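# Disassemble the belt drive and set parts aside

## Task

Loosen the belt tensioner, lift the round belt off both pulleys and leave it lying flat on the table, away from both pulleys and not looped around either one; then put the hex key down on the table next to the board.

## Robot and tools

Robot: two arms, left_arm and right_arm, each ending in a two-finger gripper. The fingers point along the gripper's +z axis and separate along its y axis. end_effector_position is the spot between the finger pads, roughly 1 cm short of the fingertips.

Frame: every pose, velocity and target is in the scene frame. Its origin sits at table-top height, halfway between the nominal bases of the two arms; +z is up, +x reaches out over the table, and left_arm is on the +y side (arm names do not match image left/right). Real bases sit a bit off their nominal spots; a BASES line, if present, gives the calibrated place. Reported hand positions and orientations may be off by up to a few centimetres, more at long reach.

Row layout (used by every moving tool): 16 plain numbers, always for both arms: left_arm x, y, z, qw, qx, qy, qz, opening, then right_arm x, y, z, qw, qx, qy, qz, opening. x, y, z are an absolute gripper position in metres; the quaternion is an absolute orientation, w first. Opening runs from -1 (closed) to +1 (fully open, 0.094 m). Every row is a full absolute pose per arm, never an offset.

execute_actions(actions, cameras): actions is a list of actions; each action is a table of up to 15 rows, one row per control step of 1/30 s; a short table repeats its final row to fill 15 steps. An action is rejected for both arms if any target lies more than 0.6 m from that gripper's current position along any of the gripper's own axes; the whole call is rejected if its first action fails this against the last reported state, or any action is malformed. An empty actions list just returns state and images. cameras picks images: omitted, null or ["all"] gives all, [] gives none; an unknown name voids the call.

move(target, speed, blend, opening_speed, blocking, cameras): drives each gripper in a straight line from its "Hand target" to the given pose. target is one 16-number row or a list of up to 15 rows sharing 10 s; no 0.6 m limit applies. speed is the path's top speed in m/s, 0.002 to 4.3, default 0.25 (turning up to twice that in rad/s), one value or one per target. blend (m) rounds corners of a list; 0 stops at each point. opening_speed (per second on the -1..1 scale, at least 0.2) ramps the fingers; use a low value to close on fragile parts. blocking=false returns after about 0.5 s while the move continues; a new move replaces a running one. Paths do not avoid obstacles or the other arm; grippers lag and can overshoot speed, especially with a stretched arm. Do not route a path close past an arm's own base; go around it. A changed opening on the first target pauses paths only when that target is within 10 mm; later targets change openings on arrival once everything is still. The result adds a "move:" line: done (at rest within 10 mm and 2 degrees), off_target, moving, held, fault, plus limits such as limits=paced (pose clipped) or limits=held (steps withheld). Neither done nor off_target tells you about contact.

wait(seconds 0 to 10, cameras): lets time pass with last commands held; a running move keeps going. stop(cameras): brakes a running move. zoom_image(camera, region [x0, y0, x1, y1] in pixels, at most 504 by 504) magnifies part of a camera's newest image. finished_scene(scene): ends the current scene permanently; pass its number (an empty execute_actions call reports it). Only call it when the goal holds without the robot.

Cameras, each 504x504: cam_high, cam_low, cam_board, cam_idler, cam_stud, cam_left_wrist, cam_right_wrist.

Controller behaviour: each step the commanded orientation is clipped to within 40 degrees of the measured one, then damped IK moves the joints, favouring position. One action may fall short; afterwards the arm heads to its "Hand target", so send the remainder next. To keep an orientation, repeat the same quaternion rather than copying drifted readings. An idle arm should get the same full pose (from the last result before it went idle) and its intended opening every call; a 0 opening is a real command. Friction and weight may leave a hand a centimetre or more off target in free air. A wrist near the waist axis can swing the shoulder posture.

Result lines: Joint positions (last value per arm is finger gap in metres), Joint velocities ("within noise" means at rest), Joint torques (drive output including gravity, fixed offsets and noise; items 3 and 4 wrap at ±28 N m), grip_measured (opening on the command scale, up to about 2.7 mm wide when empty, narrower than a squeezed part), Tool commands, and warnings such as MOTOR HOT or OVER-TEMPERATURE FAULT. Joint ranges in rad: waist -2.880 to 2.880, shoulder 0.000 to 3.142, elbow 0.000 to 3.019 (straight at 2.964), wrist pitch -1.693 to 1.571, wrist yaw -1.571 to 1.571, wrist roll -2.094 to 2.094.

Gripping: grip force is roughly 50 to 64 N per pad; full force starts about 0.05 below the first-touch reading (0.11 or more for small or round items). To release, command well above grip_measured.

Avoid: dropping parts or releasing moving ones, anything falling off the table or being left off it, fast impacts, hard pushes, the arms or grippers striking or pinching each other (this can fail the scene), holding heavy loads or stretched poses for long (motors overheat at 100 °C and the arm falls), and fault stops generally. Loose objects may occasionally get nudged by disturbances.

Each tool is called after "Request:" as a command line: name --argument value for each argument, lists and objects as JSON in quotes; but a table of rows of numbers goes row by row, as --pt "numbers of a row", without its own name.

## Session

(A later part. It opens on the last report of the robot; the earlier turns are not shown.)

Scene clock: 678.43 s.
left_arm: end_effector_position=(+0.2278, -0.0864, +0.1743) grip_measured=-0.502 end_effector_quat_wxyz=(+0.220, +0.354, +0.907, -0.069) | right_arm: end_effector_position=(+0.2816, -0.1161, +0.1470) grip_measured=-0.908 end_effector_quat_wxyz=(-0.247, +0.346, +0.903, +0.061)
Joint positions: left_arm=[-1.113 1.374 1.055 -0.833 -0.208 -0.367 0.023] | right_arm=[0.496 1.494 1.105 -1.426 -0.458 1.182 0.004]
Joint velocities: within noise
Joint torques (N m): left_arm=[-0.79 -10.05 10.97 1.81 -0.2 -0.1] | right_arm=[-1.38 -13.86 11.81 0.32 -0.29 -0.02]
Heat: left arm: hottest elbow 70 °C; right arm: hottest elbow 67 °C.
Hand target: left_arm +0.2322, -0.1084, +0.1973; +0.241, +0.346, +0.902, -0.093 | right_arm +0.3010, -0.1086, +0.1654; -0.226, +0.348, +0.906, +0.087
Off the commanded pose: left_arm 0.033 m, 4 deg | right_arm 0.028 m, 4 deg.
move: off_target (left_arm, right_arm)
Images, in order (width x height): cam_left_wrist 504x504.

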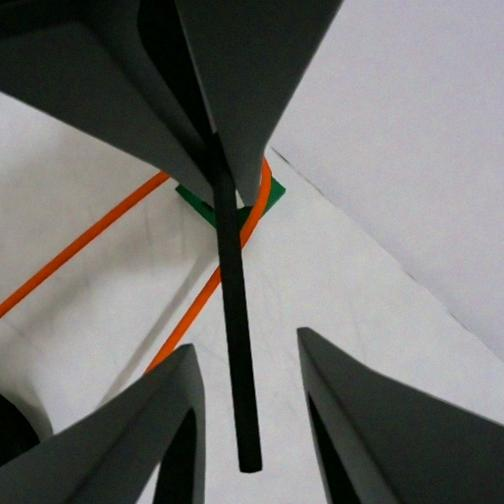

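Request:
move --target '[0.238, -0.114, 0.184, 0.2416, 0.3462, 0.9018, -0.0928, -0.5, 0.302, -0.108, 0.165, -0.2259, 0.3478, 0.9059, 0.0867, -1]' --speed 0.08 --cameras '["cam_left_wrist", "cam_right_wrist"]'

Scene clock: 682.43 s.
left_arm: end_effector_position=(+0.2315, -0.0948, +0.1661) grip_measured=-0.502 end_effector_quat_wxyz=(+0.224, +0.352, +0.906, -0.073) | right_arm: end_effector_position=(+0.2816, -0.1161, +0.1470) grip_measured=-0.908 end_effector_quat_wxyz=(-0.247, +0.346, +0.903, +0.061)
Joint positions: left_arm=[-1.113 1.4 1.055 -0.796 -0.208 -0.368 0.023] | right_arm=[0.496 1.494 1.105 -1.426 -0.458 1.182 0.004]
Joint velocities: within noise
Joint torques (N m): left_arm=[-0.15 -10.46 10.26 1.83 -0.08 -0.04] | right_arm=[-1.38 -13.8 11.81 0.32 -0.31 -0.02]
Heat: left arm: hottest elbow 70 °C; right arm: hottest elbow 68 °C.
Hand target: left_arm +0.2374, -0.1129, +0.1843; +0.241, +0.346, +0.902, -0.093 | right_arm +0.3010, -0.1086, +0.1654; -0.226, +0.348, +0.906, +0.087
Off the commanded pose: left_arm 0.027 m, 3 deg | right_arm 0.028 m, 4 deg.
move: off_target (left_arm, right_arm)
Images, in order (width x height): cam_left_wrist 504x504, cam_right_wrist 504x504.

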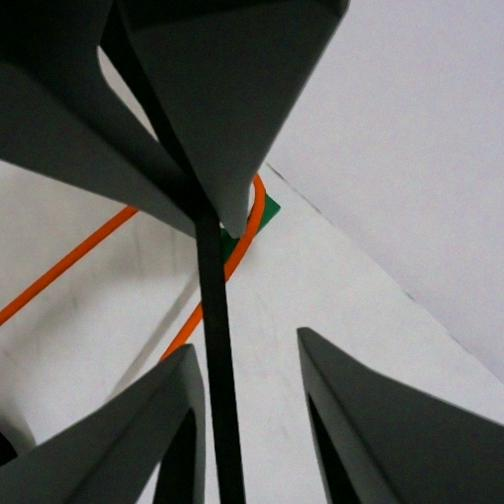

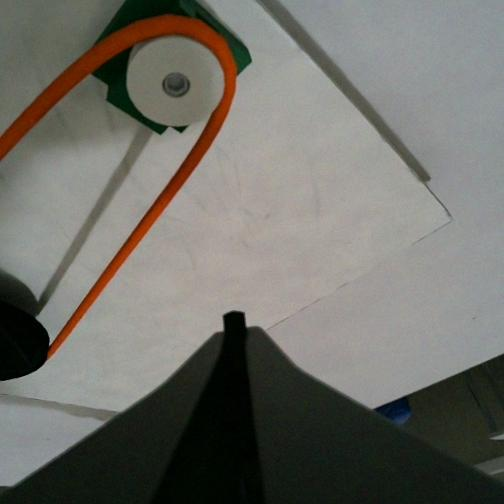

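Request:
move --target '[0.243, -0.098, 0.180, 0.2416, 0.3462, 0.9018, -0.0928, -0.5, 0.302, -0.108, 0.165, -0.2259, 0.3478, 0.9059, 0.0867, -1]' --speed 0.08 --cameras '["cam_left_wrist"]'

Scene clock: 688.40 s.
left_arm: end_effector_position=(+0.2368, -0.0962, +0.1675) grip_measured=-0.502 end_effector_quat_wxyz=(+0.227, +0.348, +0.906, -0.081) | right_arm: end_effector_position=(+0.2816, -0.1161, +0.1470) grip_measured=-0.908 end_effector_quat_wxyz=(-0.247, +0.346, +0.903, +0.061)
Joint positions: left_arm=[-1.101 1.4 1.055 -0.779 -0.199 -0.365 0.023] | right_arm=[0.496 1.494 1.105 -1.426 -0.458 1.182 0.004]
Joint velocities: within noise
Joint torques (N m): left_arm=[1.08 -12.81 7.62 1.83 0.01 0.12] | right_arm=[-1.32 -13.74 11.82 0.29 -0.31 -0.03]
Heat: left arm: hottest elbow 71 °C; right arm: hottest elbow 69 °C.
Hand target: left_arm +0.2429, -0.0978, +0.1800; +0.242, +0.346, +0.902, -0.092 | right_arm +0.3010, -0.1086, +0.1654; -0.226, +0.348, +0.906, +0.087
Off the commanded pose: left_arm 0.014 m, 2 deg | right_arm 0.028 m, 4 deg.
move: off_target (left_arm, right_arm)
Images, in order (width x height): cam_left_wrist 504x504.

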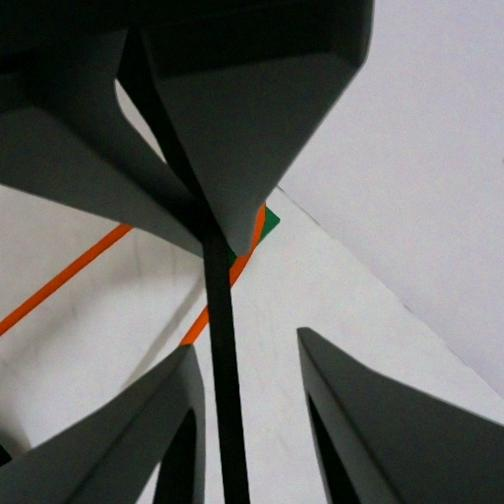

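Request:
move --target '[0.246, -0.091, 0.173, 0.2416, 0.3462, 0.9018, -0.0928, -0.5, 0.302, -0.108, 0.165, -0.2259, 0.3478, 0.9059, 0.0867, -1]' --speed 0.08 --cameras '["cam_left_wrist"]'

Scene clock: 691.87 s.
left_arm: end_effector_position=(+0.2414, -0.0927, +0.1636) grip_measured=-0.502 end_effector_quat_wxyz=(+0.229, +0.347, +0.906, -0.083) | right_arm: end_effector_position=(+0.2816, -0.1161, +0.1470) grip_measured=-0.908 end_effector_quat_wxyz=(-0.247, +0.346, +0.903, +0.061)
Joint positions: left_arm=[-1.087 1.397 1.039 -0.757 -0.192 -0.353 0.023] | right_arm=[0.496 1.494 1.105 -1.426 -0.458 1.182 0.004]
Joint velocities: within noise
Joint torques (N m): left_arm=[1.14 -13.1 6.87 1.8 0.03 0.14] | right_arm=[-1.32 -13.68 11.79 0.29 -0.3 -0.03]
Heat: left arm: hottest elbow 70 °C; right arm: hottest elbow 69 °C.
Hand target: left_arm +0.2459, -0.0910, +0.1729; +0.242, +0.346, +0.902, -0.092 | right_arm +0.3010, -0.1086, +0.1654; -0.226, +0.348, +0.906, +0.087
Off the commanded pose: left_arm 0.011 m, 2 deg | right_arm 0.028 m, 4 deg.
move: off_target (left_arm, right_arm)
Images, in order (width x height): cam_left_wrist 504x504.

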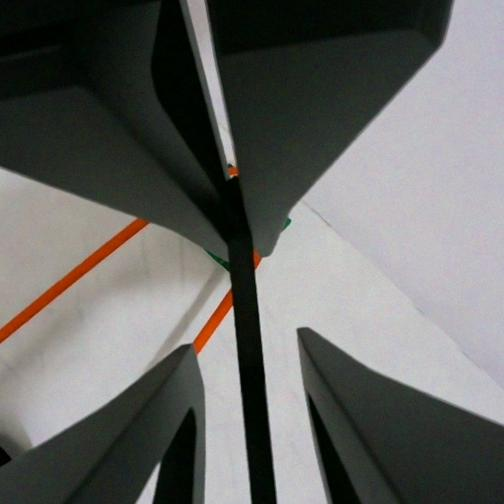

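Request:
move --target '[0.246, -0.091, 0.173, 0.2416, 0.3462, 0.9018, -0.0928, -1, 0.302, -0.108, 0.165, -0.2259, 0.3478, 0.9059, 0.0867, -1]' --speed 0.08 --opening_speed 0.25 --cameras '["cam_left_wrist"]'

Scene clock: 697.43 s.
left_arm: end_effector_position=(+0.2412, -0.0933, +0.1642) grip_measured=-0.917 end_effector_quat_wxyz=(+0.230, +0.351, +0.904, -0.084) | right_arm: end_effector_position=(+0.2825, -0.1156, +0.1475) grip_measured=-0.908 end_effector_quat_wxyz=(-0.246, +0.346, +0.903, +0.062)
Joint positions: left_arm=[-1.087 1.396 1.039 -0.755 -0.19 -0.344 0.004] | right_arm=[0.496 1.494 1.107 -1.424 -0.458 1.182 0.004]
Joint velocities: within noise
Joint torques (N m): left_arm=[1.08 -12.98 6.86 1.81 -0.07 0.08] | right_arm=[-1.32 -13.74 11.67 0.25 -0.3 -0.03]
Heat: left arm: hottest elbow 69 °C; right arm: hottest elbow 70 °C.
Hand target: left_arm +0.2459, -0.0910, +0.1730; +0.242, +0.346, +0.902, -0.093 | right_arm +0.3010, -0.1086, +0.1653; -0.226, +0.348, +0.906, +0.087
Off the commanded pose: left_arm 0.010 m, 2 deg | right_arm 0.027 m, 4 deg.
move: off_target (right_arm)
Images, in order (width x height): cam_left_wrist 504x504.

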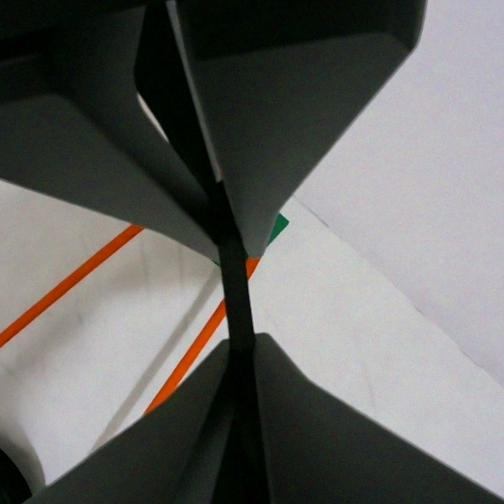

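Request:
move --target '[0.246, -0.091, 0.173, 0.2416, 0.3462, 0.9018, -0.0928, -1, 0.302, -0.108, 0.165, -0.2259, 0.3478, 0.9059, 0.0867, -0.72]' --speed 0.08 --opening_speed 0.3 --cameras '["cam_right_wrist"]'

Scene clock: 703.83 s.
left_arm: end_effector_position=(+0.2411, -0.0933, +0.1642) grip_measured=-0.918 end_effector_quat_wxyz=(+0.230, +0.351, +0.904, -0.084) | right_arm: end_effector_position=(+0.2825, -0.1156, +0.1475) grip_measured=-0.724 end_effector_quat_wxyz=(-0.246, +0.346, +0.903, +0.062)
Joint positions: left_arm=[-1.087 1.396 1.039 -0.755 -0.189 -0.344 0.004] | right_arm=[0.496 1.494 1.107 -1.424 -0.458 1.182 0.013]
Joint velocities: within noise
Joint torques (N m): left_arm=[1.08 -12.98 6.84 1.84 -0.07 0.07] | right_arm=[-1.38 -13.8 11.67 0.27 -0.31 -0.03]
Heat: left arm: hottest elbow 68 °C; right arm: hottest elbow 71 °C.
Hand target: left_arm +0.2459, -0.0910, +0.1730; +0.242, +0.346, +0.902, -0.093 | right_arm +0.3010, -0.1086, +0.1653; -0.226, +0.348, +0.906, +0.087
Off the commanded pose: left_arm 0.010 m, 2 deg | right_arm 0.027 m, 4 deg.
move: off_target (right_arm)
Images, in order (width x height): cam_right_wrist 504x504.

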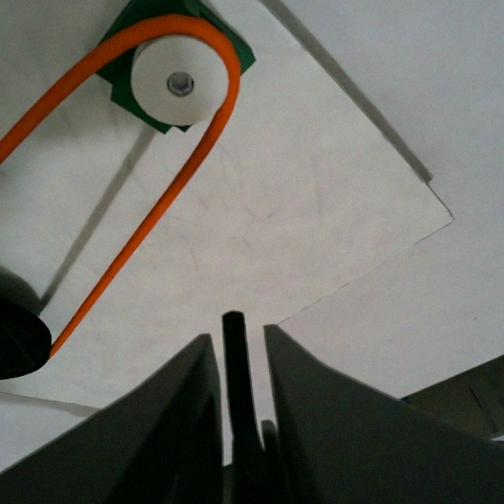

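Request:
move --target '[0.246, -0.091, 0.173, 0.2416, 0.3462, 0.9018, -0.0928, -1, 0.302, -0.108, 0.173, -0.2259, 0.3478, 0.9059, 0.0867, -0.72]' --speed 0.04 --cameras '["cam_right_wrist"]'

Scene clock: 710.30 s.
left_arm: end_effector_position=(+0.2413, -0.0932, +0.1642) grip_measured=-0.918 end_effector_quat_wxyz=(+0.230, +0.351, +0.904, -0.084) | right_arm: end_effector_position=(+0.2865, -0.1134, +0.1535) grip_measured=-0.723 end_effector_quat_wxyz=(-0.240, +0.344, +0.905, +0.069)
Joint positions: left_arm=[-1.087 1.396 1.039 -0.755 -0.189 -0.344 0.004] | right_arm=[0.496 1.488 1.12 -1.424 -0.458 1.182 0.013]
Joint velocities: within noise
Joint torques (N m): left_arm=[1.08 -12.98 6.86 1.83 -0.07 0.07] | right_arm=[-1.38 -13.86 11.89 -0.47 -0.32 -0.03]
Heat: left arm: hottest elbow 66 °C; right arm: hottest elbow 72 °C.
Hand target: left_arm +0.2459, -0.0910, +0.1730; +0.242, +0.346, +0.902, -0.093 | right_arm +0.3012, -0.1084, +0.1730; -0.226, +0.348, +0.906, +0.087
Off the commanded pose: left_arm 0.010 m, 2 deg | right_arm 0.025 m, 3 deg.
move: off_target (right_arm)
Images, in order (width x height): cam_right_wrist 504x504.

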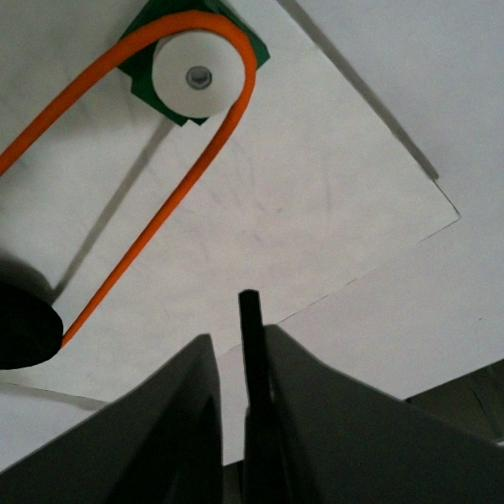

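Request:
move --target '[0.246, -0.091, 0.173, 0.2416, 0.3462, 0.9018, -0.0928, -1, 0.300, -0.111, 0.173, -0.2259, 0.3478, 0.9059, 0.0867, -1]' --speed 0.04 --opening_speed 0.2 --cameras '["cam_right_wrist"]'

Scene clock: 716.13 s.
left_arm: end_effector_position=(+0.2418, -0.0930, +0.1642) grip_measured=-0.918 end_effector_quat_wxyz=(+0.230, +0.351, +0.904, -0.084) | right_arm: end_effector_position=(+0.2858, -0.1138, +0.1555) grip_measured=-0.907 end_effector_quat_wxyz=(-0.240, +0.344, +0.905, +0.070)
Joint positions: left_arm=[-1.086 1.396 1.039 -0.755 -0.189 -0.344 0.004] | right_arm=[0.496 1.483 1.12 -1.428 -0.458 1.182 0.004]
Joint velocities: within noise
Joint torques (N m): left_arm=[1.03 -13.04 6.87 1.81 -0.07 0.07] | right_arm=[-1.67 -13.98 11.25 -0.43 -0.26 -0.06]
Heat: left arm: hottest elbow 65 °C; right arm: hottest elbow 70 °C.
Hand target: left_arm +0.2459, -0.0910, +0.1730; +0.242, +0.346, +0.902, -0.093 | right_arm +0.2993, -0.1113, +0.1730; -0.226, +0.348, +0.906, +0.087
Off the commanded pose: left_arm 0.010 m, 2 deg | right_arm 0.023 m, 3 deg.
move: off_target (right_arm)
Images, in order (width x height): cam_right_wrist 504x504.

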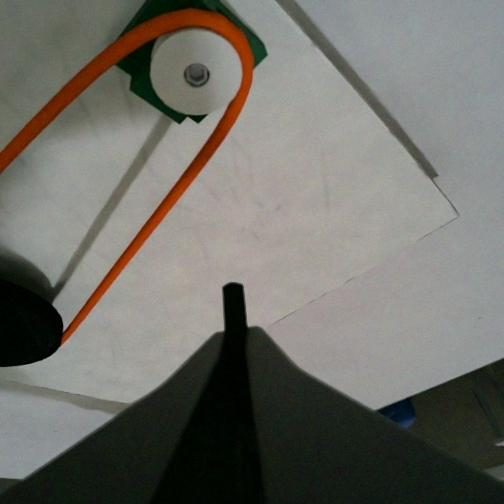

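Request:
move --pt "0.246 -0.091 0.173 0.2416 0.3462 0.9018 -0.0928 -0.6 0.300 -0.111 0.173 -0.2259 0.3478 0.9059 0.0867 -1" --pt "0.210 -0.055 0.26 0.2416 0.3462 0.9018 -0.0928 -0.6 0.300 -0.111 0.173 -0.2259 0.3478 0.9059 0.0867 -1" --speed 0.1 --opening_speed 0.4 --cameras '["cam_left_wrist"]'

Scene clock: 722.60 s.
left_arm: end_effector_position=(+0.2080, -0.0391, +0.2233) grip_measured=-0.602 end_effector_quat_wxyz=(+0.218, +0.354, +0.907, -0.068) | right_arm: end_effector_position=(+0.2857, -0.1138, +0.1558) grip_measured=-0.907 end_effector_quat_wxyz=(-0.240, +0.344, +0.905, +0.070)
Joint positions: left_arm=[-1.11 1.206 1.039 -0.99 -0.206 -0.365 0.019] | right_arm=[0.496 1.482 1.12 -1.428 -0.458 1.182 0.004]
Joint velocities: within noise
Joint torques (N m): left_arm=[-0.79 -9.7 12.07 0.79 -0.18 -0.1] | right_arm=[-1.67 -13.8 11.28 -0.39 -0.27 -0.07]
Heat: left arm: hottest elbow 65 °C; right arm: hottest elbow 69 °C.
Hand target: left_arm +0.2093, -0.0533, +0.2597; +0.241, +0.346, +0.902, -0.093 | right_arm +0.2993, -0.1113, +0.1730; -0.226, +0.348, +0.906, +0.087
Off the commanded pose: left_arm 0.040 m, 4 deg | right_arm 0.023 m, 2 deg.
move: off_target (left_arm, right_arm)
Images, in order (width x height): cam_left_wrist 504x504.

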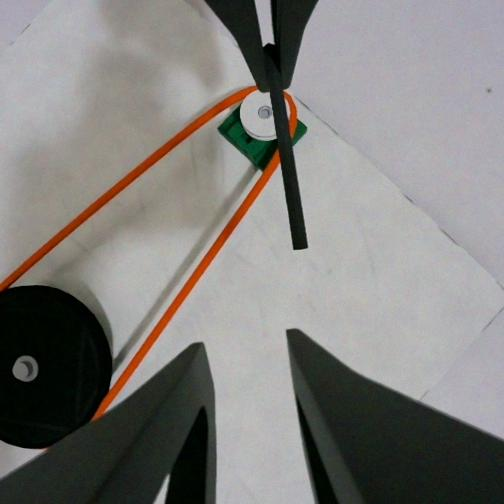

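Request:
move --pt "0.231 0.15 0.26 0.2416 0.3462 0.9018 -0.0928 -0.6 0.318 -0.108 0.140 -0.2259 0.3478 0.9059 0.0867 -1" --pt "0.231 0.3 0.24 0.07 0.079 0.923 -0.369 -0.6 0.303 -0.115 0.084 -0.2259 0.3478 0.9059 0.0867 -1" --speed '[0.12,0.1]' --cameras '["cam_idler","cam_stud"]'

Request:
zoom_image --camera "cam_idler" --region '[200, 0, 400, 160]'

Request:
zoom_image --camera "cam_stud" --region '[40, 220, 190, 370]'

Scene clock: 734.47 s.
left_arm: end_effector_position=(+0.2249, +0.2954, +0.2300) grip_measured=-0.602 end_effector_quat_wxyz=(+0.063, +0.074, +0.925, -0.368) | right_arm: end_effector_position=(+0.3010, -0.1105, +0.0923) grip_measured=-0.907 end_effector_quat_wxyz=(-0.223, +0.344, +0.908, +0.089)
Joint positions: left_arm=[0.406 0.976 0.827 -1.676 0.73 0.621 0.019] | right_arm=[0.485 1.562 1.034 -1.212 -0.457 1.182 0.004]
Joint velocities: within noise
Joint torques (N m): left_arm=[1.2 -2.73 8.83 -0.29 0.69 0.19] | right_arm=[-1.73 -12.22 6.67 0.42 -0.25 -0.17]
Heat: left arm: hottest elbow 65 °C; right arm: hottest elbow 67 °C.
Hand target: left_arm +0.2311, +0.2996, +0.2395; +0.073, +0.078, +0.924, -0.367 | right_arm +0.3029, -0.1151, +0.0842; -0.226, +0.348, +0.906, +0.087
Off the commanded pose: left_arm 0.013 m, 1 deg | right_arm 0.010 m, 1 deg.
joint sent to its limit (left arm) — joint 4 (wrist pitch), lower limit. The joint targets still meet the commanded pose.
move: off_target (left_arm)
Images, in order (width x height): cam_idler 504x504, cam_stud 504x504.

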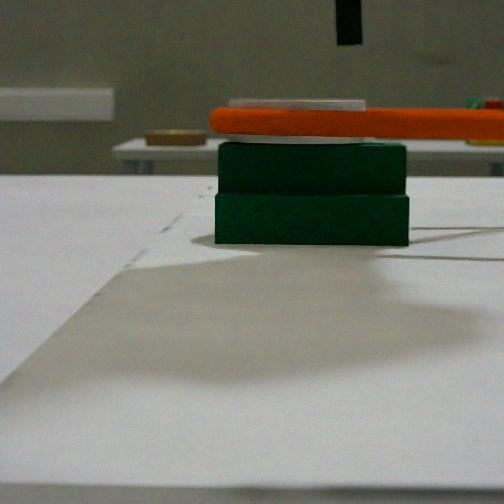

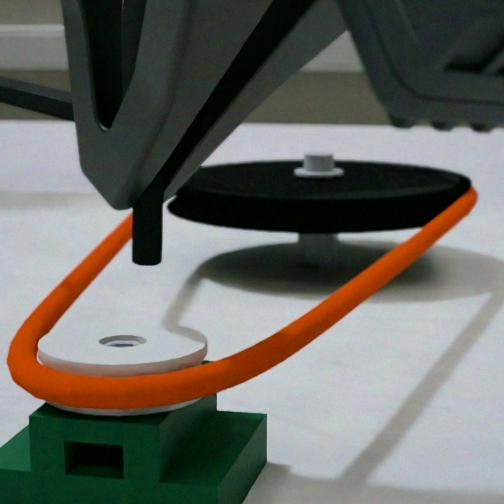

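Scaled by 2.520.

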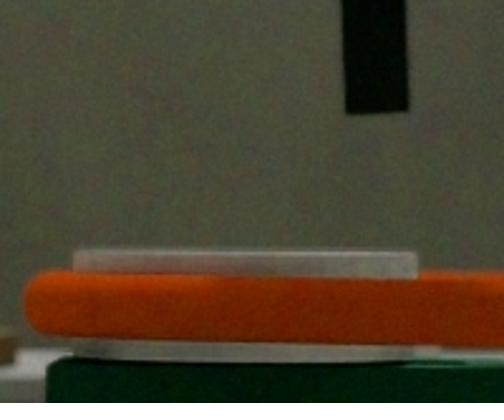

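Scaled by 3.360.

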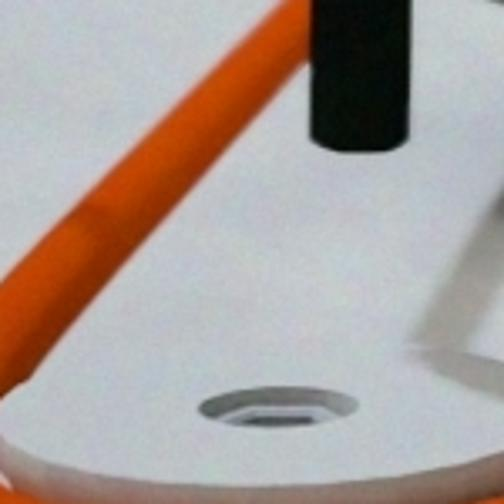

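Request:
move --target '[0.231, 0.3, 0.24, 0.07, 0.079, 0.923, -0.369, -0.6, 0.302, -0.127, 0.0744, -0.2198, 0.3517, 0.9073, 0.0709, -1]' --speed 0.04 --cameras '["cam_idler","cam_stud"]'

Request:
zoom_image --camera "cam_idler" --region '[200, 0, 400, 160]'

Request:
zoom_image --camera "cam_stud" --region '[40, 220, 190, 370]'

Scene clock: 748.23 s.
left_arm: end_effector_position=(+0.2248, +0.2953, +0.2301) grip_measured=-0.602 end_effector_quat_wxyz=(+0.063, +0.075, +0.925, -0.368) | right_arm: end_effector_position=(+0.2997, -0.1218, +0.0825) grip_measured=-0.907 end_effector_quat_wxyz=(-0.218, +0.349, +0.908, +0.073)
Joint positions: left_arm=[0.406 0.976 0.827 -1.677 0.73 0.623 0.019] | right_arm=[0.473 1.568 1.016 -1.208 -0.425 1.177 0.004]
Joint velocities: within noise
Joint torques (N m): left_arm=[1.08 -2.61 8.83 -0.32 0.69 0.18] | right_arm=[-1.85 -12.16 6.57 0.5 -0.21 -0.16]
Heat: left arm: hottest elbow 64 °C; right arm: hottest elbow 66 °C.
Hand target: left_arm +0.2310, +0.2996, +0.2395; +0.073, +0.078, +0.924, -0.367 | right_arm +0.3018, -0.1270, +0.0746; -0.220, +0.352, +0.907, +0.071
Off the commanded pose: left_arm 0.013 m, 1 deg | right_arm 0.010 m, 0 deg.
joint sent to its limit (left arm) — joint 4 (wrist pitch), lower limit. The joint targets still meet the commanded pose.
move: off_target (left_arm)
Images, in order (width x height): cam_idler 504x504, cam_stud 504x504.

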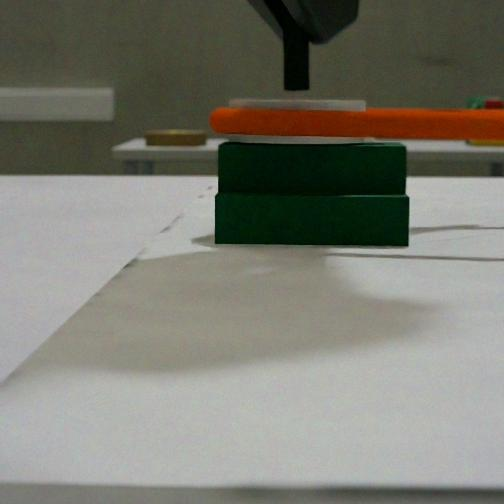

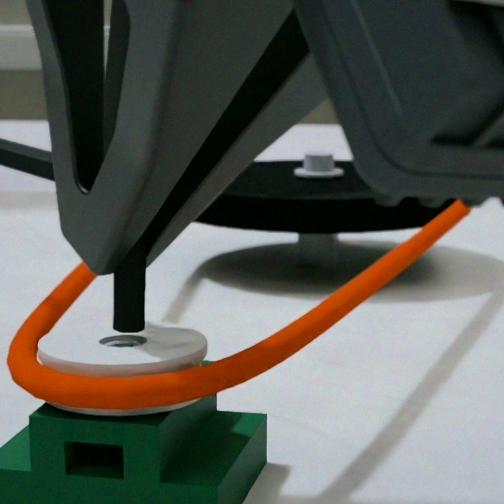

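Scaled by 2.520.

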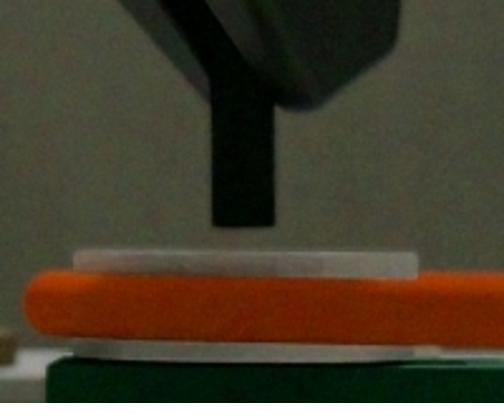

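Scaled by 3.360.

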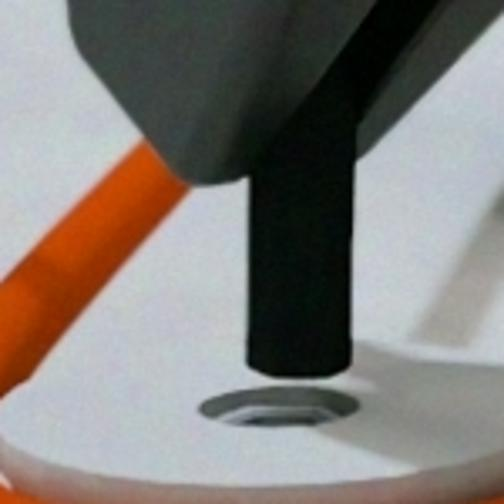

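Request:
move --target '[0.231, 0.3, 0.24, 0.07, 0.079, 0.923, -0.369, -0.6, 0.2986, -0.122, 0.0690, -0.2198, 0.3517, 0.9073, 0.0709, -1]' --speed 0.04 --cameras '["cam_idler","cam_stud"]'

Request:
zoom_image --camera "cam_idler" --region '[200, 0, 400, 160]'

Request:
zoom_image --camera "cam_stud" --region '[40, 220, 190, 370]'

Scene clock: 753.23 s.
left_arm: end_effector_position=(+0.2248, +0.2953, +0.2301) grip_measured=-0.602 end_effector_quat_wxyz=(+0.063, +0.075, +0.925, -0.368) | right_arm: end_effector_position=(+0.3012, -0.1208, +0.0799) grip_measured=-0.907 end_effector_quat_wxyz=(-0.214, +0.348, +0.909, +0.078)
Joint positions: left_arm=[0.406 0.976 0.827 -1.677 0.73 0.623 0.019] | right_arm=[0.473 1.57 1.01 -1.19 -0.426 1.176 0.004]
Joint velocities: within noise
Joint torques (N m): left_arm=[1.14 -2.73 8.83 -0.32 0.68 0.18] | right_arm=[-0.73 -11.87 6.19 0.57 -0.25 -0.07]
Heat: left arm: hottest elbow 64 °C; right arm: hottest elbow 65 °C.
Hand target: left_arm +0.2310, +0.2996, +0.2395; +0.073, +0.078, +0.924, -0.367 | right_arm +0.2983, -0.1222, +0.0692; -0.220, +0.352, +0.907, +0.071
Off the commanded pose: left_arm 0.013 m, 1 deg | right_arm 0.011 m, 1 deg.
joint sent to its limit (left arm) — joint 4 (wrist pitch), lower limit. The joint targets still meet the commanded pose.
move: off_target (left_arm, right_arm)
Images, in order (width x height): cam_idler 504x504, cam_stud 504x504.

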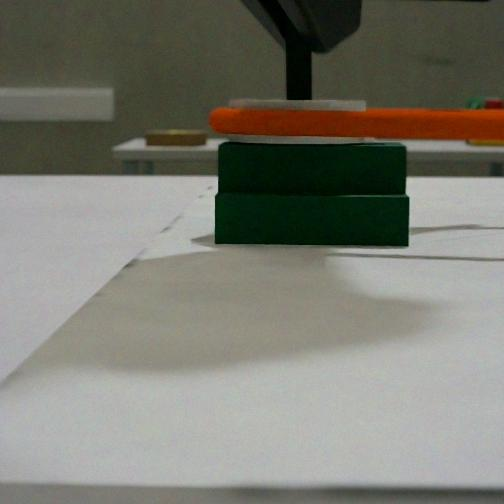

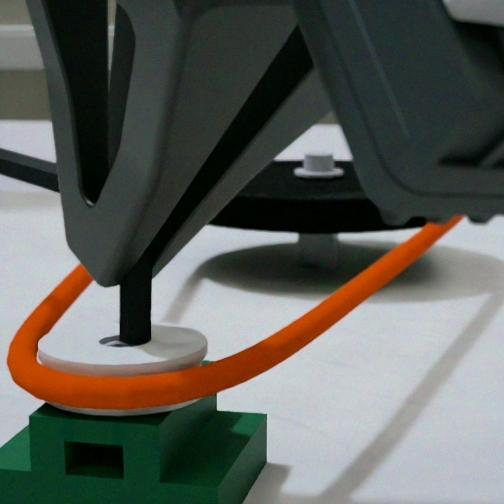

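Scaled by 2.520.

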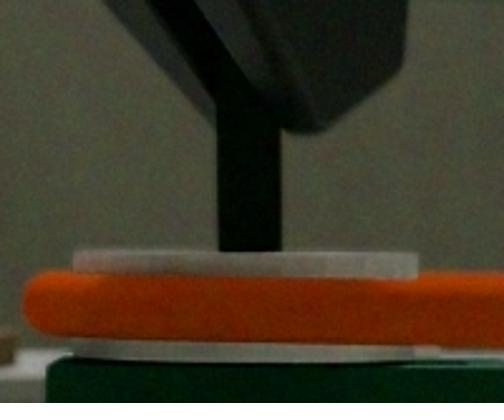

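Scaled by 3.360.

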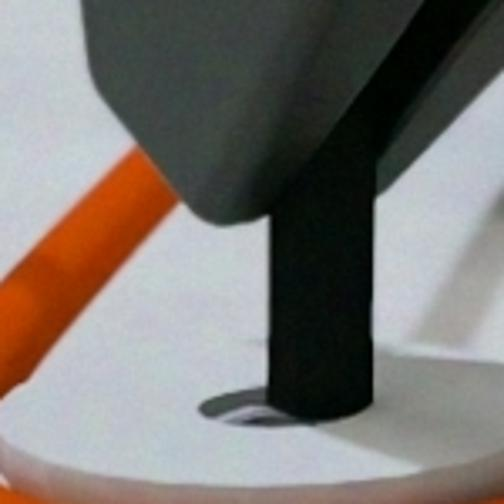

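Request:
move --target '[0.231, 0.3, 0.24, 0.07, 0.079, 0.923, -0.369, -0.6, 0.2972, -0.1224, 0.0742, -0.2198, 0.3517, 0.9073, 0.0709, -1]' --speed 0.04 --cameras '["cam_idler","cam_stud"]'

Request:
zoom_image --camera "cam_idler" --region '[200, 0, 400, 160]'

Request:
zoom_image --camera "cam_stud" --region '[40, 220, 190, 370]'

Scene clock: 759.73 s.
left_arm: end_effector_position=(+0.2248, +0.2953, +0.2301) grip_measured=-0.602 end_effector_quat_wxyz=(+0.063, +0.075, +0.925, -0.368) | right_arm: end_effector_position=(+0.3013, -0.1207, +0.0799) grip_measured=-0.907 end_effector_quat_wxyz=(-0.214, +0.348, +0.910, +0.078)
Joint positions: left_arm=[0.406 0.976 0.827 -1.677 0.73 0.623 0.019] | right_arm=[0.473 1.57 1.01 -1.19 -0.426 1.176 0.004]
Joint velocities: within noise
Joint torques (N m): left_arm=[1.26 -2.78 8.81 -0.29 0.68 0.17] | right_arm=[-0.79 -12.81 6.39 0.08 -0.25 -0.05]
Heat: left arm: hottest elbow 64 °C; right arm: hottest elbow 64 °C.
Hand target: left_arm +0.2310, +0.2996, +0.2395; +0.073, +0.078, +0.924, -0.367 | right_arm +0.2971, -0.1225, +0.0742; -0.220, +0.352, +0.907, +0.071
Off the commanded pose: left_arm 0.013 m, 1 deg | right_arm 0.007 m, 1 deg.
joint sent to its limit (left arm) — joint 4 (wrist pitch), lower limit. The joint targets still meet the commanded pose.
move: off_target (left_arm)
Images, in order (width x height): cam_idler 504x504, cam_stud 504x504.

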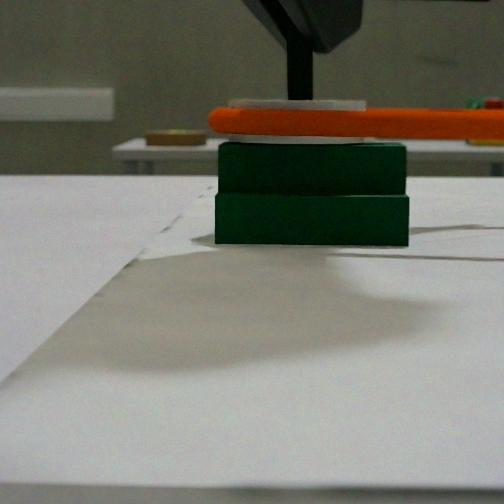

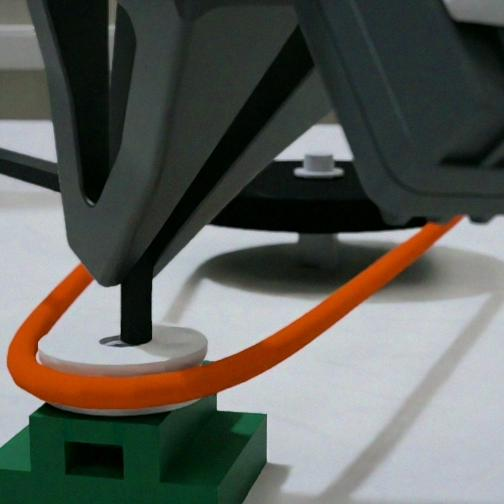

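Scaled by 2.520.

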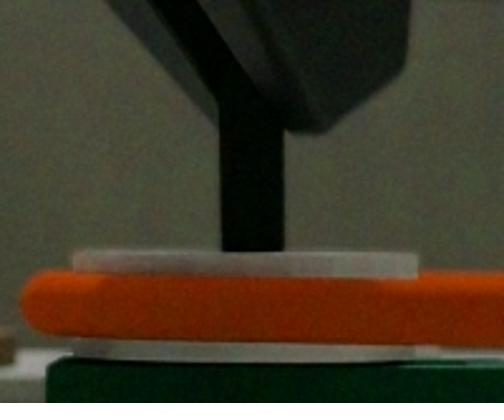

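Scaled by 3.360.

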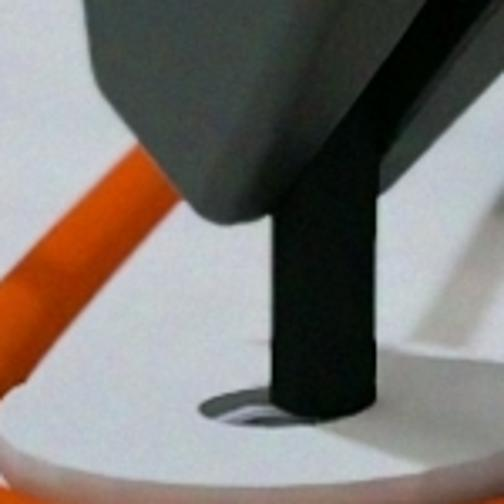

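Request:
move --target '[0.231, 0.3, 0.24, 0.07, 0.079, 0.923, -0.369, -0.6, 0.2945, -0.1236, 0.0742, -0.2198, 0.3517, 0.9073, 0.0709, -1]' --speed 0.04 --cameras '[]'

Scene clock: 763.33 s.
left_arm: end_effector_position=(+0.2248, +0.2953, +0.2301) grip_measured=-0.602 end_effector_quat_wxyz=(+0.063, +0.075, +0.925, -0.368) | right_arm: end_effector_position=(+0.3007, -0.1207, +0.0797) grip_measured=-0.907 end_effector_quat_wxyz=(-0.215, +0.348, +0.909, +0.078)
Joint positions: left_arm=[0.406 0.976 0.827 -1.677 0.73 0.623 0.019] | right_arm=[0.473 1.57 1.009 -1.19 -0.428 1.176 0.004]
Joint velocities: within noise
Joint torques (N m): left_arm=[1.14 -2.67 8.83 -0.31 0.69 0.18] | right_arm=[-0.5 -13.45 5.79 0.16 -0.17 -0.04]
Heat: left arm: hottest elbow 63 °C; right arm: hottest elbow 64 °C.
Hand target: left_arm +0.2310, +0.2996, +0.2395; +0.073, +0.078, +0.924, -0.367 | right_arm +0.2945, -0.1236, +0.0743; -0.220, +0.352, +0.907, +0.071
Off the commanded pose: left_arm 0.013 m, 1 deg | right_arm 0.009 m, 1 deg.
joint sent to its limit (left arm) — joint 4 (wrist pitch), lower limit. The joint targets still meet the commanded pose.
move: off_target (left_arm)
No camera images: "cameras" was empty.

Request:
move --target '[0.231, 0.3, 0.24, 0.07, 0.079, 0.923, -0.369, -0.6, 0.2931, -0.1242, 0.0738, -0.2198, 0.3517, 0.9073, 0.0709, -1]' --speed 0.04 --cameras '["cam_idler","cam_stud"]'

Request:
zoom_image --camera "cam_idler" --region '[200, 0, 400, 160]'

Request:
zoom_image --camera "cam_stud" --region '[40, 220, 190, 370]'

Scene clock: 768.00 s.
left_arm: end_effector_position=(+0.2248, +0.2953, +0.2301) grip_measured=-0.602 end_effector_quat_wxyz=(+0.063, +0.075, +0.925, -0.368) | right_arm: end_effector_position=(+0.2994, -0.1213, +0.0798) grip_measured=-0.907 end_effector_quat_wxyz=(-0.215, +0.348, +0.909, +0.078)
Joint positions: left_arm=[0.406 0.976 0.827 -1.677 0.73 0.623 0.019] | right_arm=[0.473 1.566 1.005 -1.19 -0.429 1.176 0.004]
Joint velocities: within noise
Joint torques (N m): left_arm=[1.08 -2.67 8.84 -0.27 0.68 0.18] | right_arm=[-0.56 -13.16 5.72 0.25 -0.16 -0.03]
Heat: left arm: hottest elbow 63 °C; right arm: hottest elbow 63 °C.
Hand target: left_arm +0.2310, +0.2996, +0.2395; +0.073, +0.078, +0.924, -0.367 | right_arm +0.2931, -0.1243, +0.0739; -0.220, +0.352, +0.907, +0.071
Off the commanded pose: left_arm 0.013 m, 1 deg | right_arm 0.009 m, 1 deg.
joint sent to its limit (left arm) — joint 4 (wrist pitch), lower limit. The joint targets still meet the commanded pose.
move: off_target (left_arm)
Images, in order (width x height): cam_idler 504x504, cam_stud 504x504.

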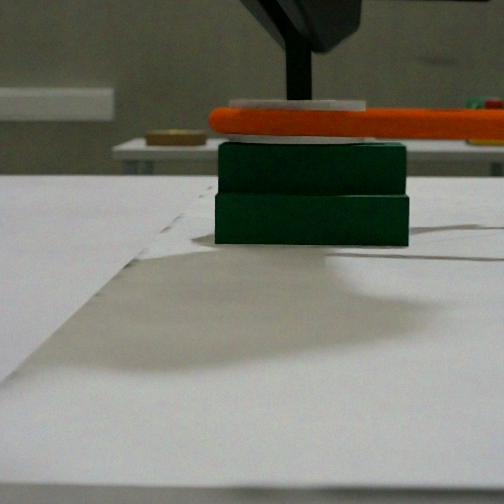

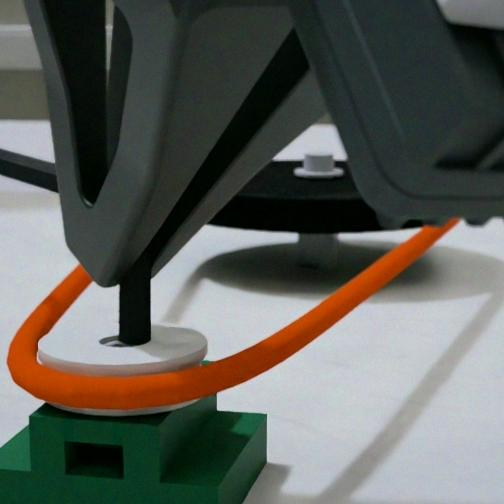

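Scaled by 2.520.

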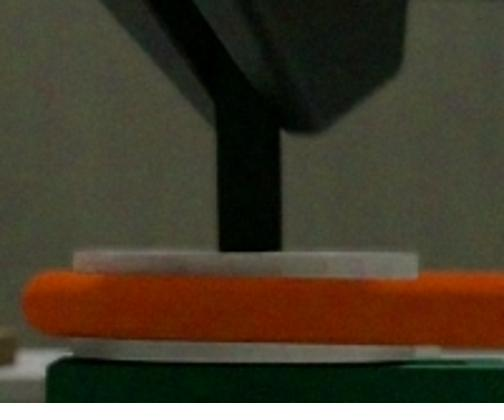

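Scaled by 3.360.

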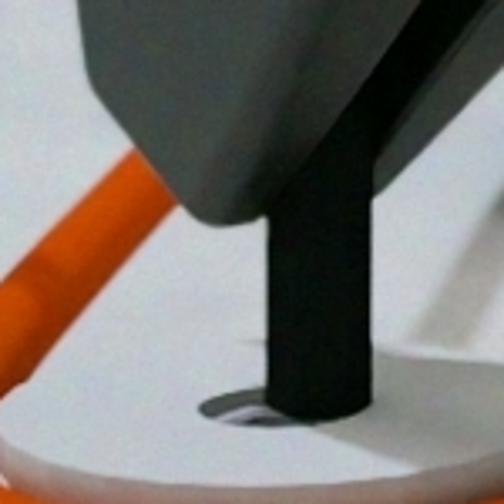

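Request:
move --target '[0.231, 0.3, 0.24, 0.07, 0.079, 0.923, -0.369, -0.6, 0.2931, -0.1242, 0.0785, -0.2198, 0.3517, 0.9073, 0.0709, -1]' --speed 0.04 --cameras '["cam_idler","cam_stud"]'

Request:
zoom_image --camera "cam_idler" --region '[200, 0, 400, 160]'

Request:
zoom_image --camera "cam_stud" --region '[40, 220, 190, 370]'

Scene clock: 771.03 s.
left_arm: end_effector_position=(+0.2248, +0.2953, +0.2301) grip_measured=-0.602 end_effector_quat_wxyz=(+0.063, +0.075, +0.925, -0.368) | right_arm: end_effector_position=(+0.2994, -0.1212, +0.0800) grip_measured=-0.907 end_effector_quat_wxyz=(-0.215, +0.348, +0.909, +0.079)
Joint positions: left_arm=[0.406 0.976 0.827 -1.677 0.73 0.623 0.019] | right_arm=[0.473 1.566 1.005 -1.19 -0.429 1.176 0.004]
Joint velocities: within noise
Joint torques (N m): left_arm=[1.2 -2.61 8.8 -0.29 0.68 0.17] | right_arm=[-0.56 -13.86 6.22 -0.28 -0.15 -0.04]
Heat: left arm: hottest elbow 63 °C; right arm: hottest elbow 62 °C.
Hand target: left_arm +0.2310, +0.2996, +0.2395; +0.073, +0.078, +0.924, -0.367 | right_arm +0.2931, -0.1242, +0.0785; -0.220, +0.352, +0.907, +0.071
Off the commanded pose: left_arm 0.013 m, 1 deg | right_arm 0.007 m, 1 deg.
joint sent to its limit (left arm) — joint 4 (wrist pitch), lower limit. The joint targets still meet the commanded pose.
move: off_target (left_arm)
Images, in order (width x height): cam_idler 504x504, cam_stud 504x504.

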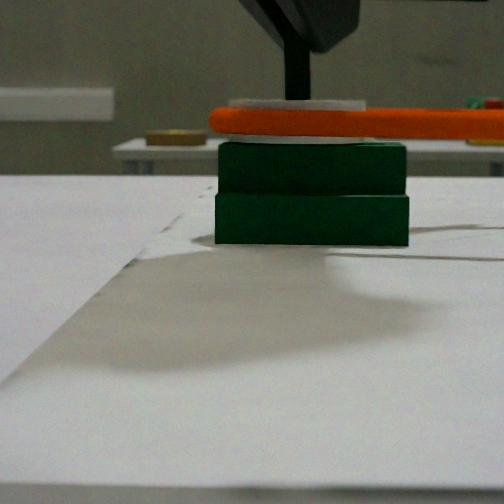

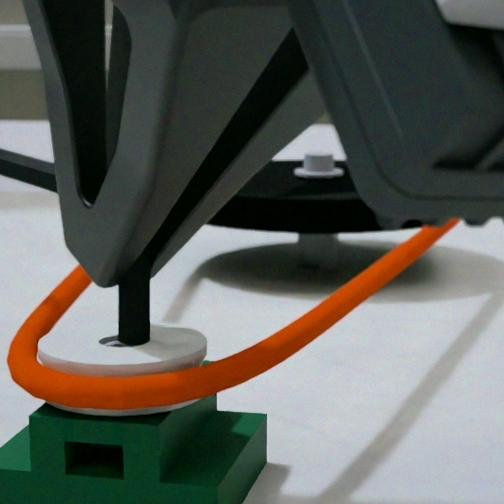

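Scaled by 2.520.

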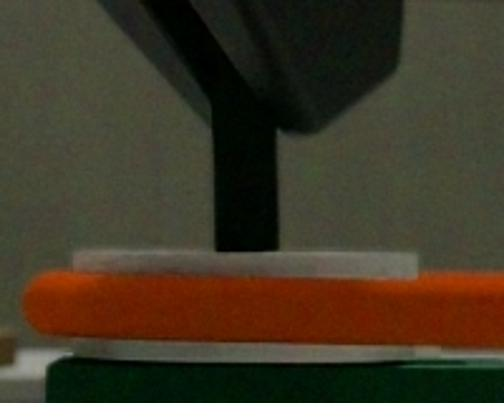

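Scaled by 3.360.

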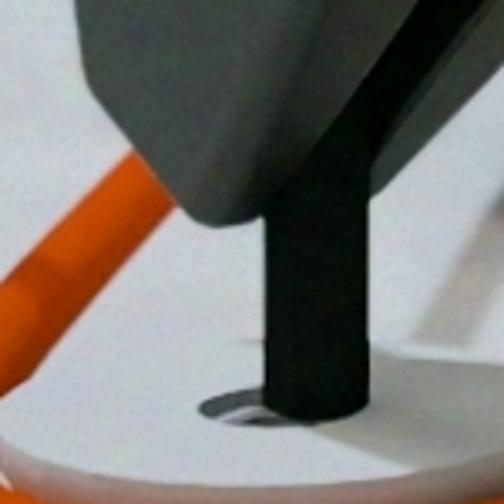

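Request:
move --target '[0.231, 0.3, 0.24, 0.07, 0.079, 0.923, -0.369, -0.6, 0.2931, -0.1242, 0.0825, -0.2198, 0.3517, 0.9073, 0.0709, -1]' --speed 0.04 --cameras '[]'

Scene clock: 775.60 s.
left_arm: end_effector_position=(+0.2248, +0.2953, +0.2301) grip_measured=-0.602 end_effector_quat_wxyz=(+0.063, +0.075, +0.925, -0.368) | right_arm: end_effector_position=(+0.2979, -0.1222, +0.0804) grip_measured=-0.907 end_effector_quat_wxyz=(-0.218, +0.348, +0.909, +0.075)
Joint positions: left_arm=[0.406 0.976 0.827 -1.677 0.73 0.623 0.019] | right_arm=[0.473 1.565 1.005 -1.198 -0.428 1.176 0.004]
Joint velocities: within noise
Joint torques (N m): left_arm=[1.14 -2.67 8.81 -0.27 0.69 0.18] | right_arm=[-0.5 -14.33 6.61 -0.4 -0.18 -0.04]
Heat: left arm: hottest elbow 63 °C; right arm: hottest elbow 62 °C.
Hand target: left_arm +0.2310, +0.2996, +0.2395; +0.073, +0.078, +0.924, -0.367 | right_arm +0.2931, -0.1242, +0.0824; -0.220, +0.352, +0.907, +0.071
Off the commanded pose: left_arm 0.013 m, 1 deg | right_arm 0.006 m, 1 deg.
joint sent to its limit (left arm) — joint 4 (wrist pitch), lower limit. The joint targets still meet the commanded pose.
move: off_target (left_arm)
No camera images: "cameras" was empty.

Request:
move --target '[0.231, 0.3, 0.24, 0.07, 0.079, 0.923, -0.369, -0.6, 0.2915, -0.1205, 0.0725, -0.2198, 0.3517, 0.9073, 0.0709, -1]' --speed 0.04 --cameras '["cam_idler","cam_stud"]'

Request:
zoom_image --camera "cam_idler" --region '[200, 0, 400, 160]'

Request:
zoom_image --camera "cam_stud" --region '[40, 220, 190, 370]'

Scene clock: 782.67 s.
left_arm: end_effector_position=(+0.2248, +0.2953, +0.2301) grip_measured=-0.602 end_effector_quat_wxyz=(+0.063, +0.075, +0.925, -0.368) | right_arm: end_effector_position=(+0.2978, -0.1220, +0.0790) grip_measured=-0.907 end_effector_quat_wxyz=(-0.217, +0.351, +0.908, +0.076)
Joint positions: left_arm=[0.406 0.976 0.827 -1.677 0.73 0.623 0.019] | right_arm=[0.473 1.565 1.001 -1.19 -0.429 1.183 0.004]
Joint velocities: within noise
Joint torques (N m): left_arm=[1.14 -2.73 8.81 -0.28 0.69 0.18] | right_arm=[0.15 -13.04 5.87 0.5 -0.21 -0.01]
Heat: left arm: hottest elbow 63 °C; right arm: hottest elbow 62 °C.
Hand target: left_arm +0.2310, +0.2996, +0.2395; +0.073, +0.078, +0.924, -0.367 | right_arm +0.2916, -0.1206, +0.0726; -0.220, +0.352, +0.907, +0.071
Off the commanded pose: left_arm 0.013 m, 1 deg | right_arm 0.009 m, 1 deg.
joint sent to its limit (left arm) — joint 4 (wrist pitch), lower limit. The joint targets still meet the commanded pose.
move: off_target (left_arm)
Images, in order (width x height): cam_idler 504x504, cam_stud 504x504.

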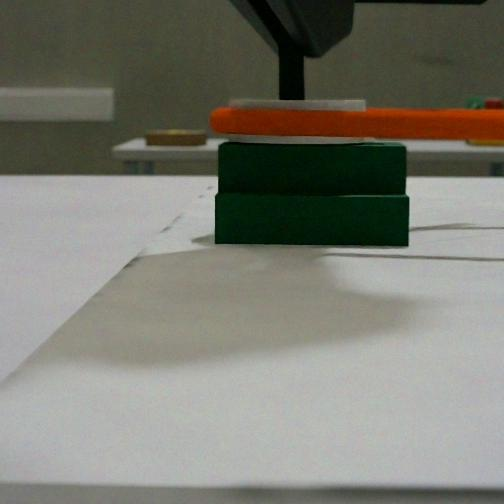

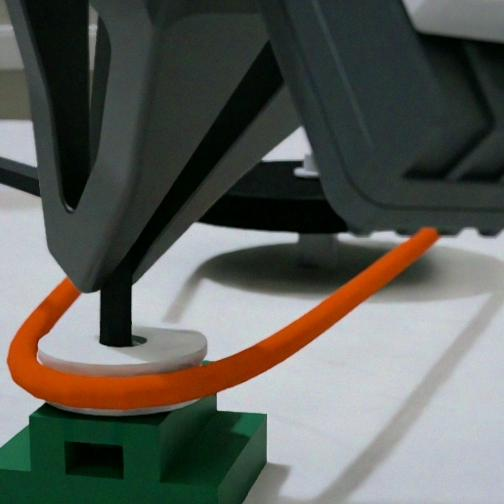

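Scaled by 2.520.

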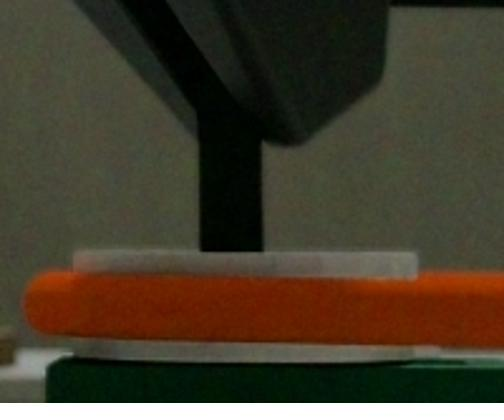

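Scaled by 3.360.

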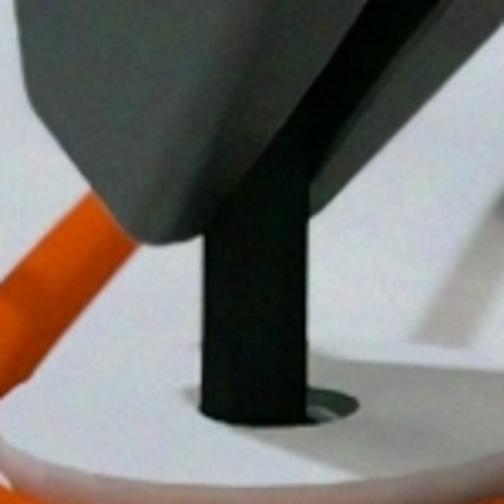

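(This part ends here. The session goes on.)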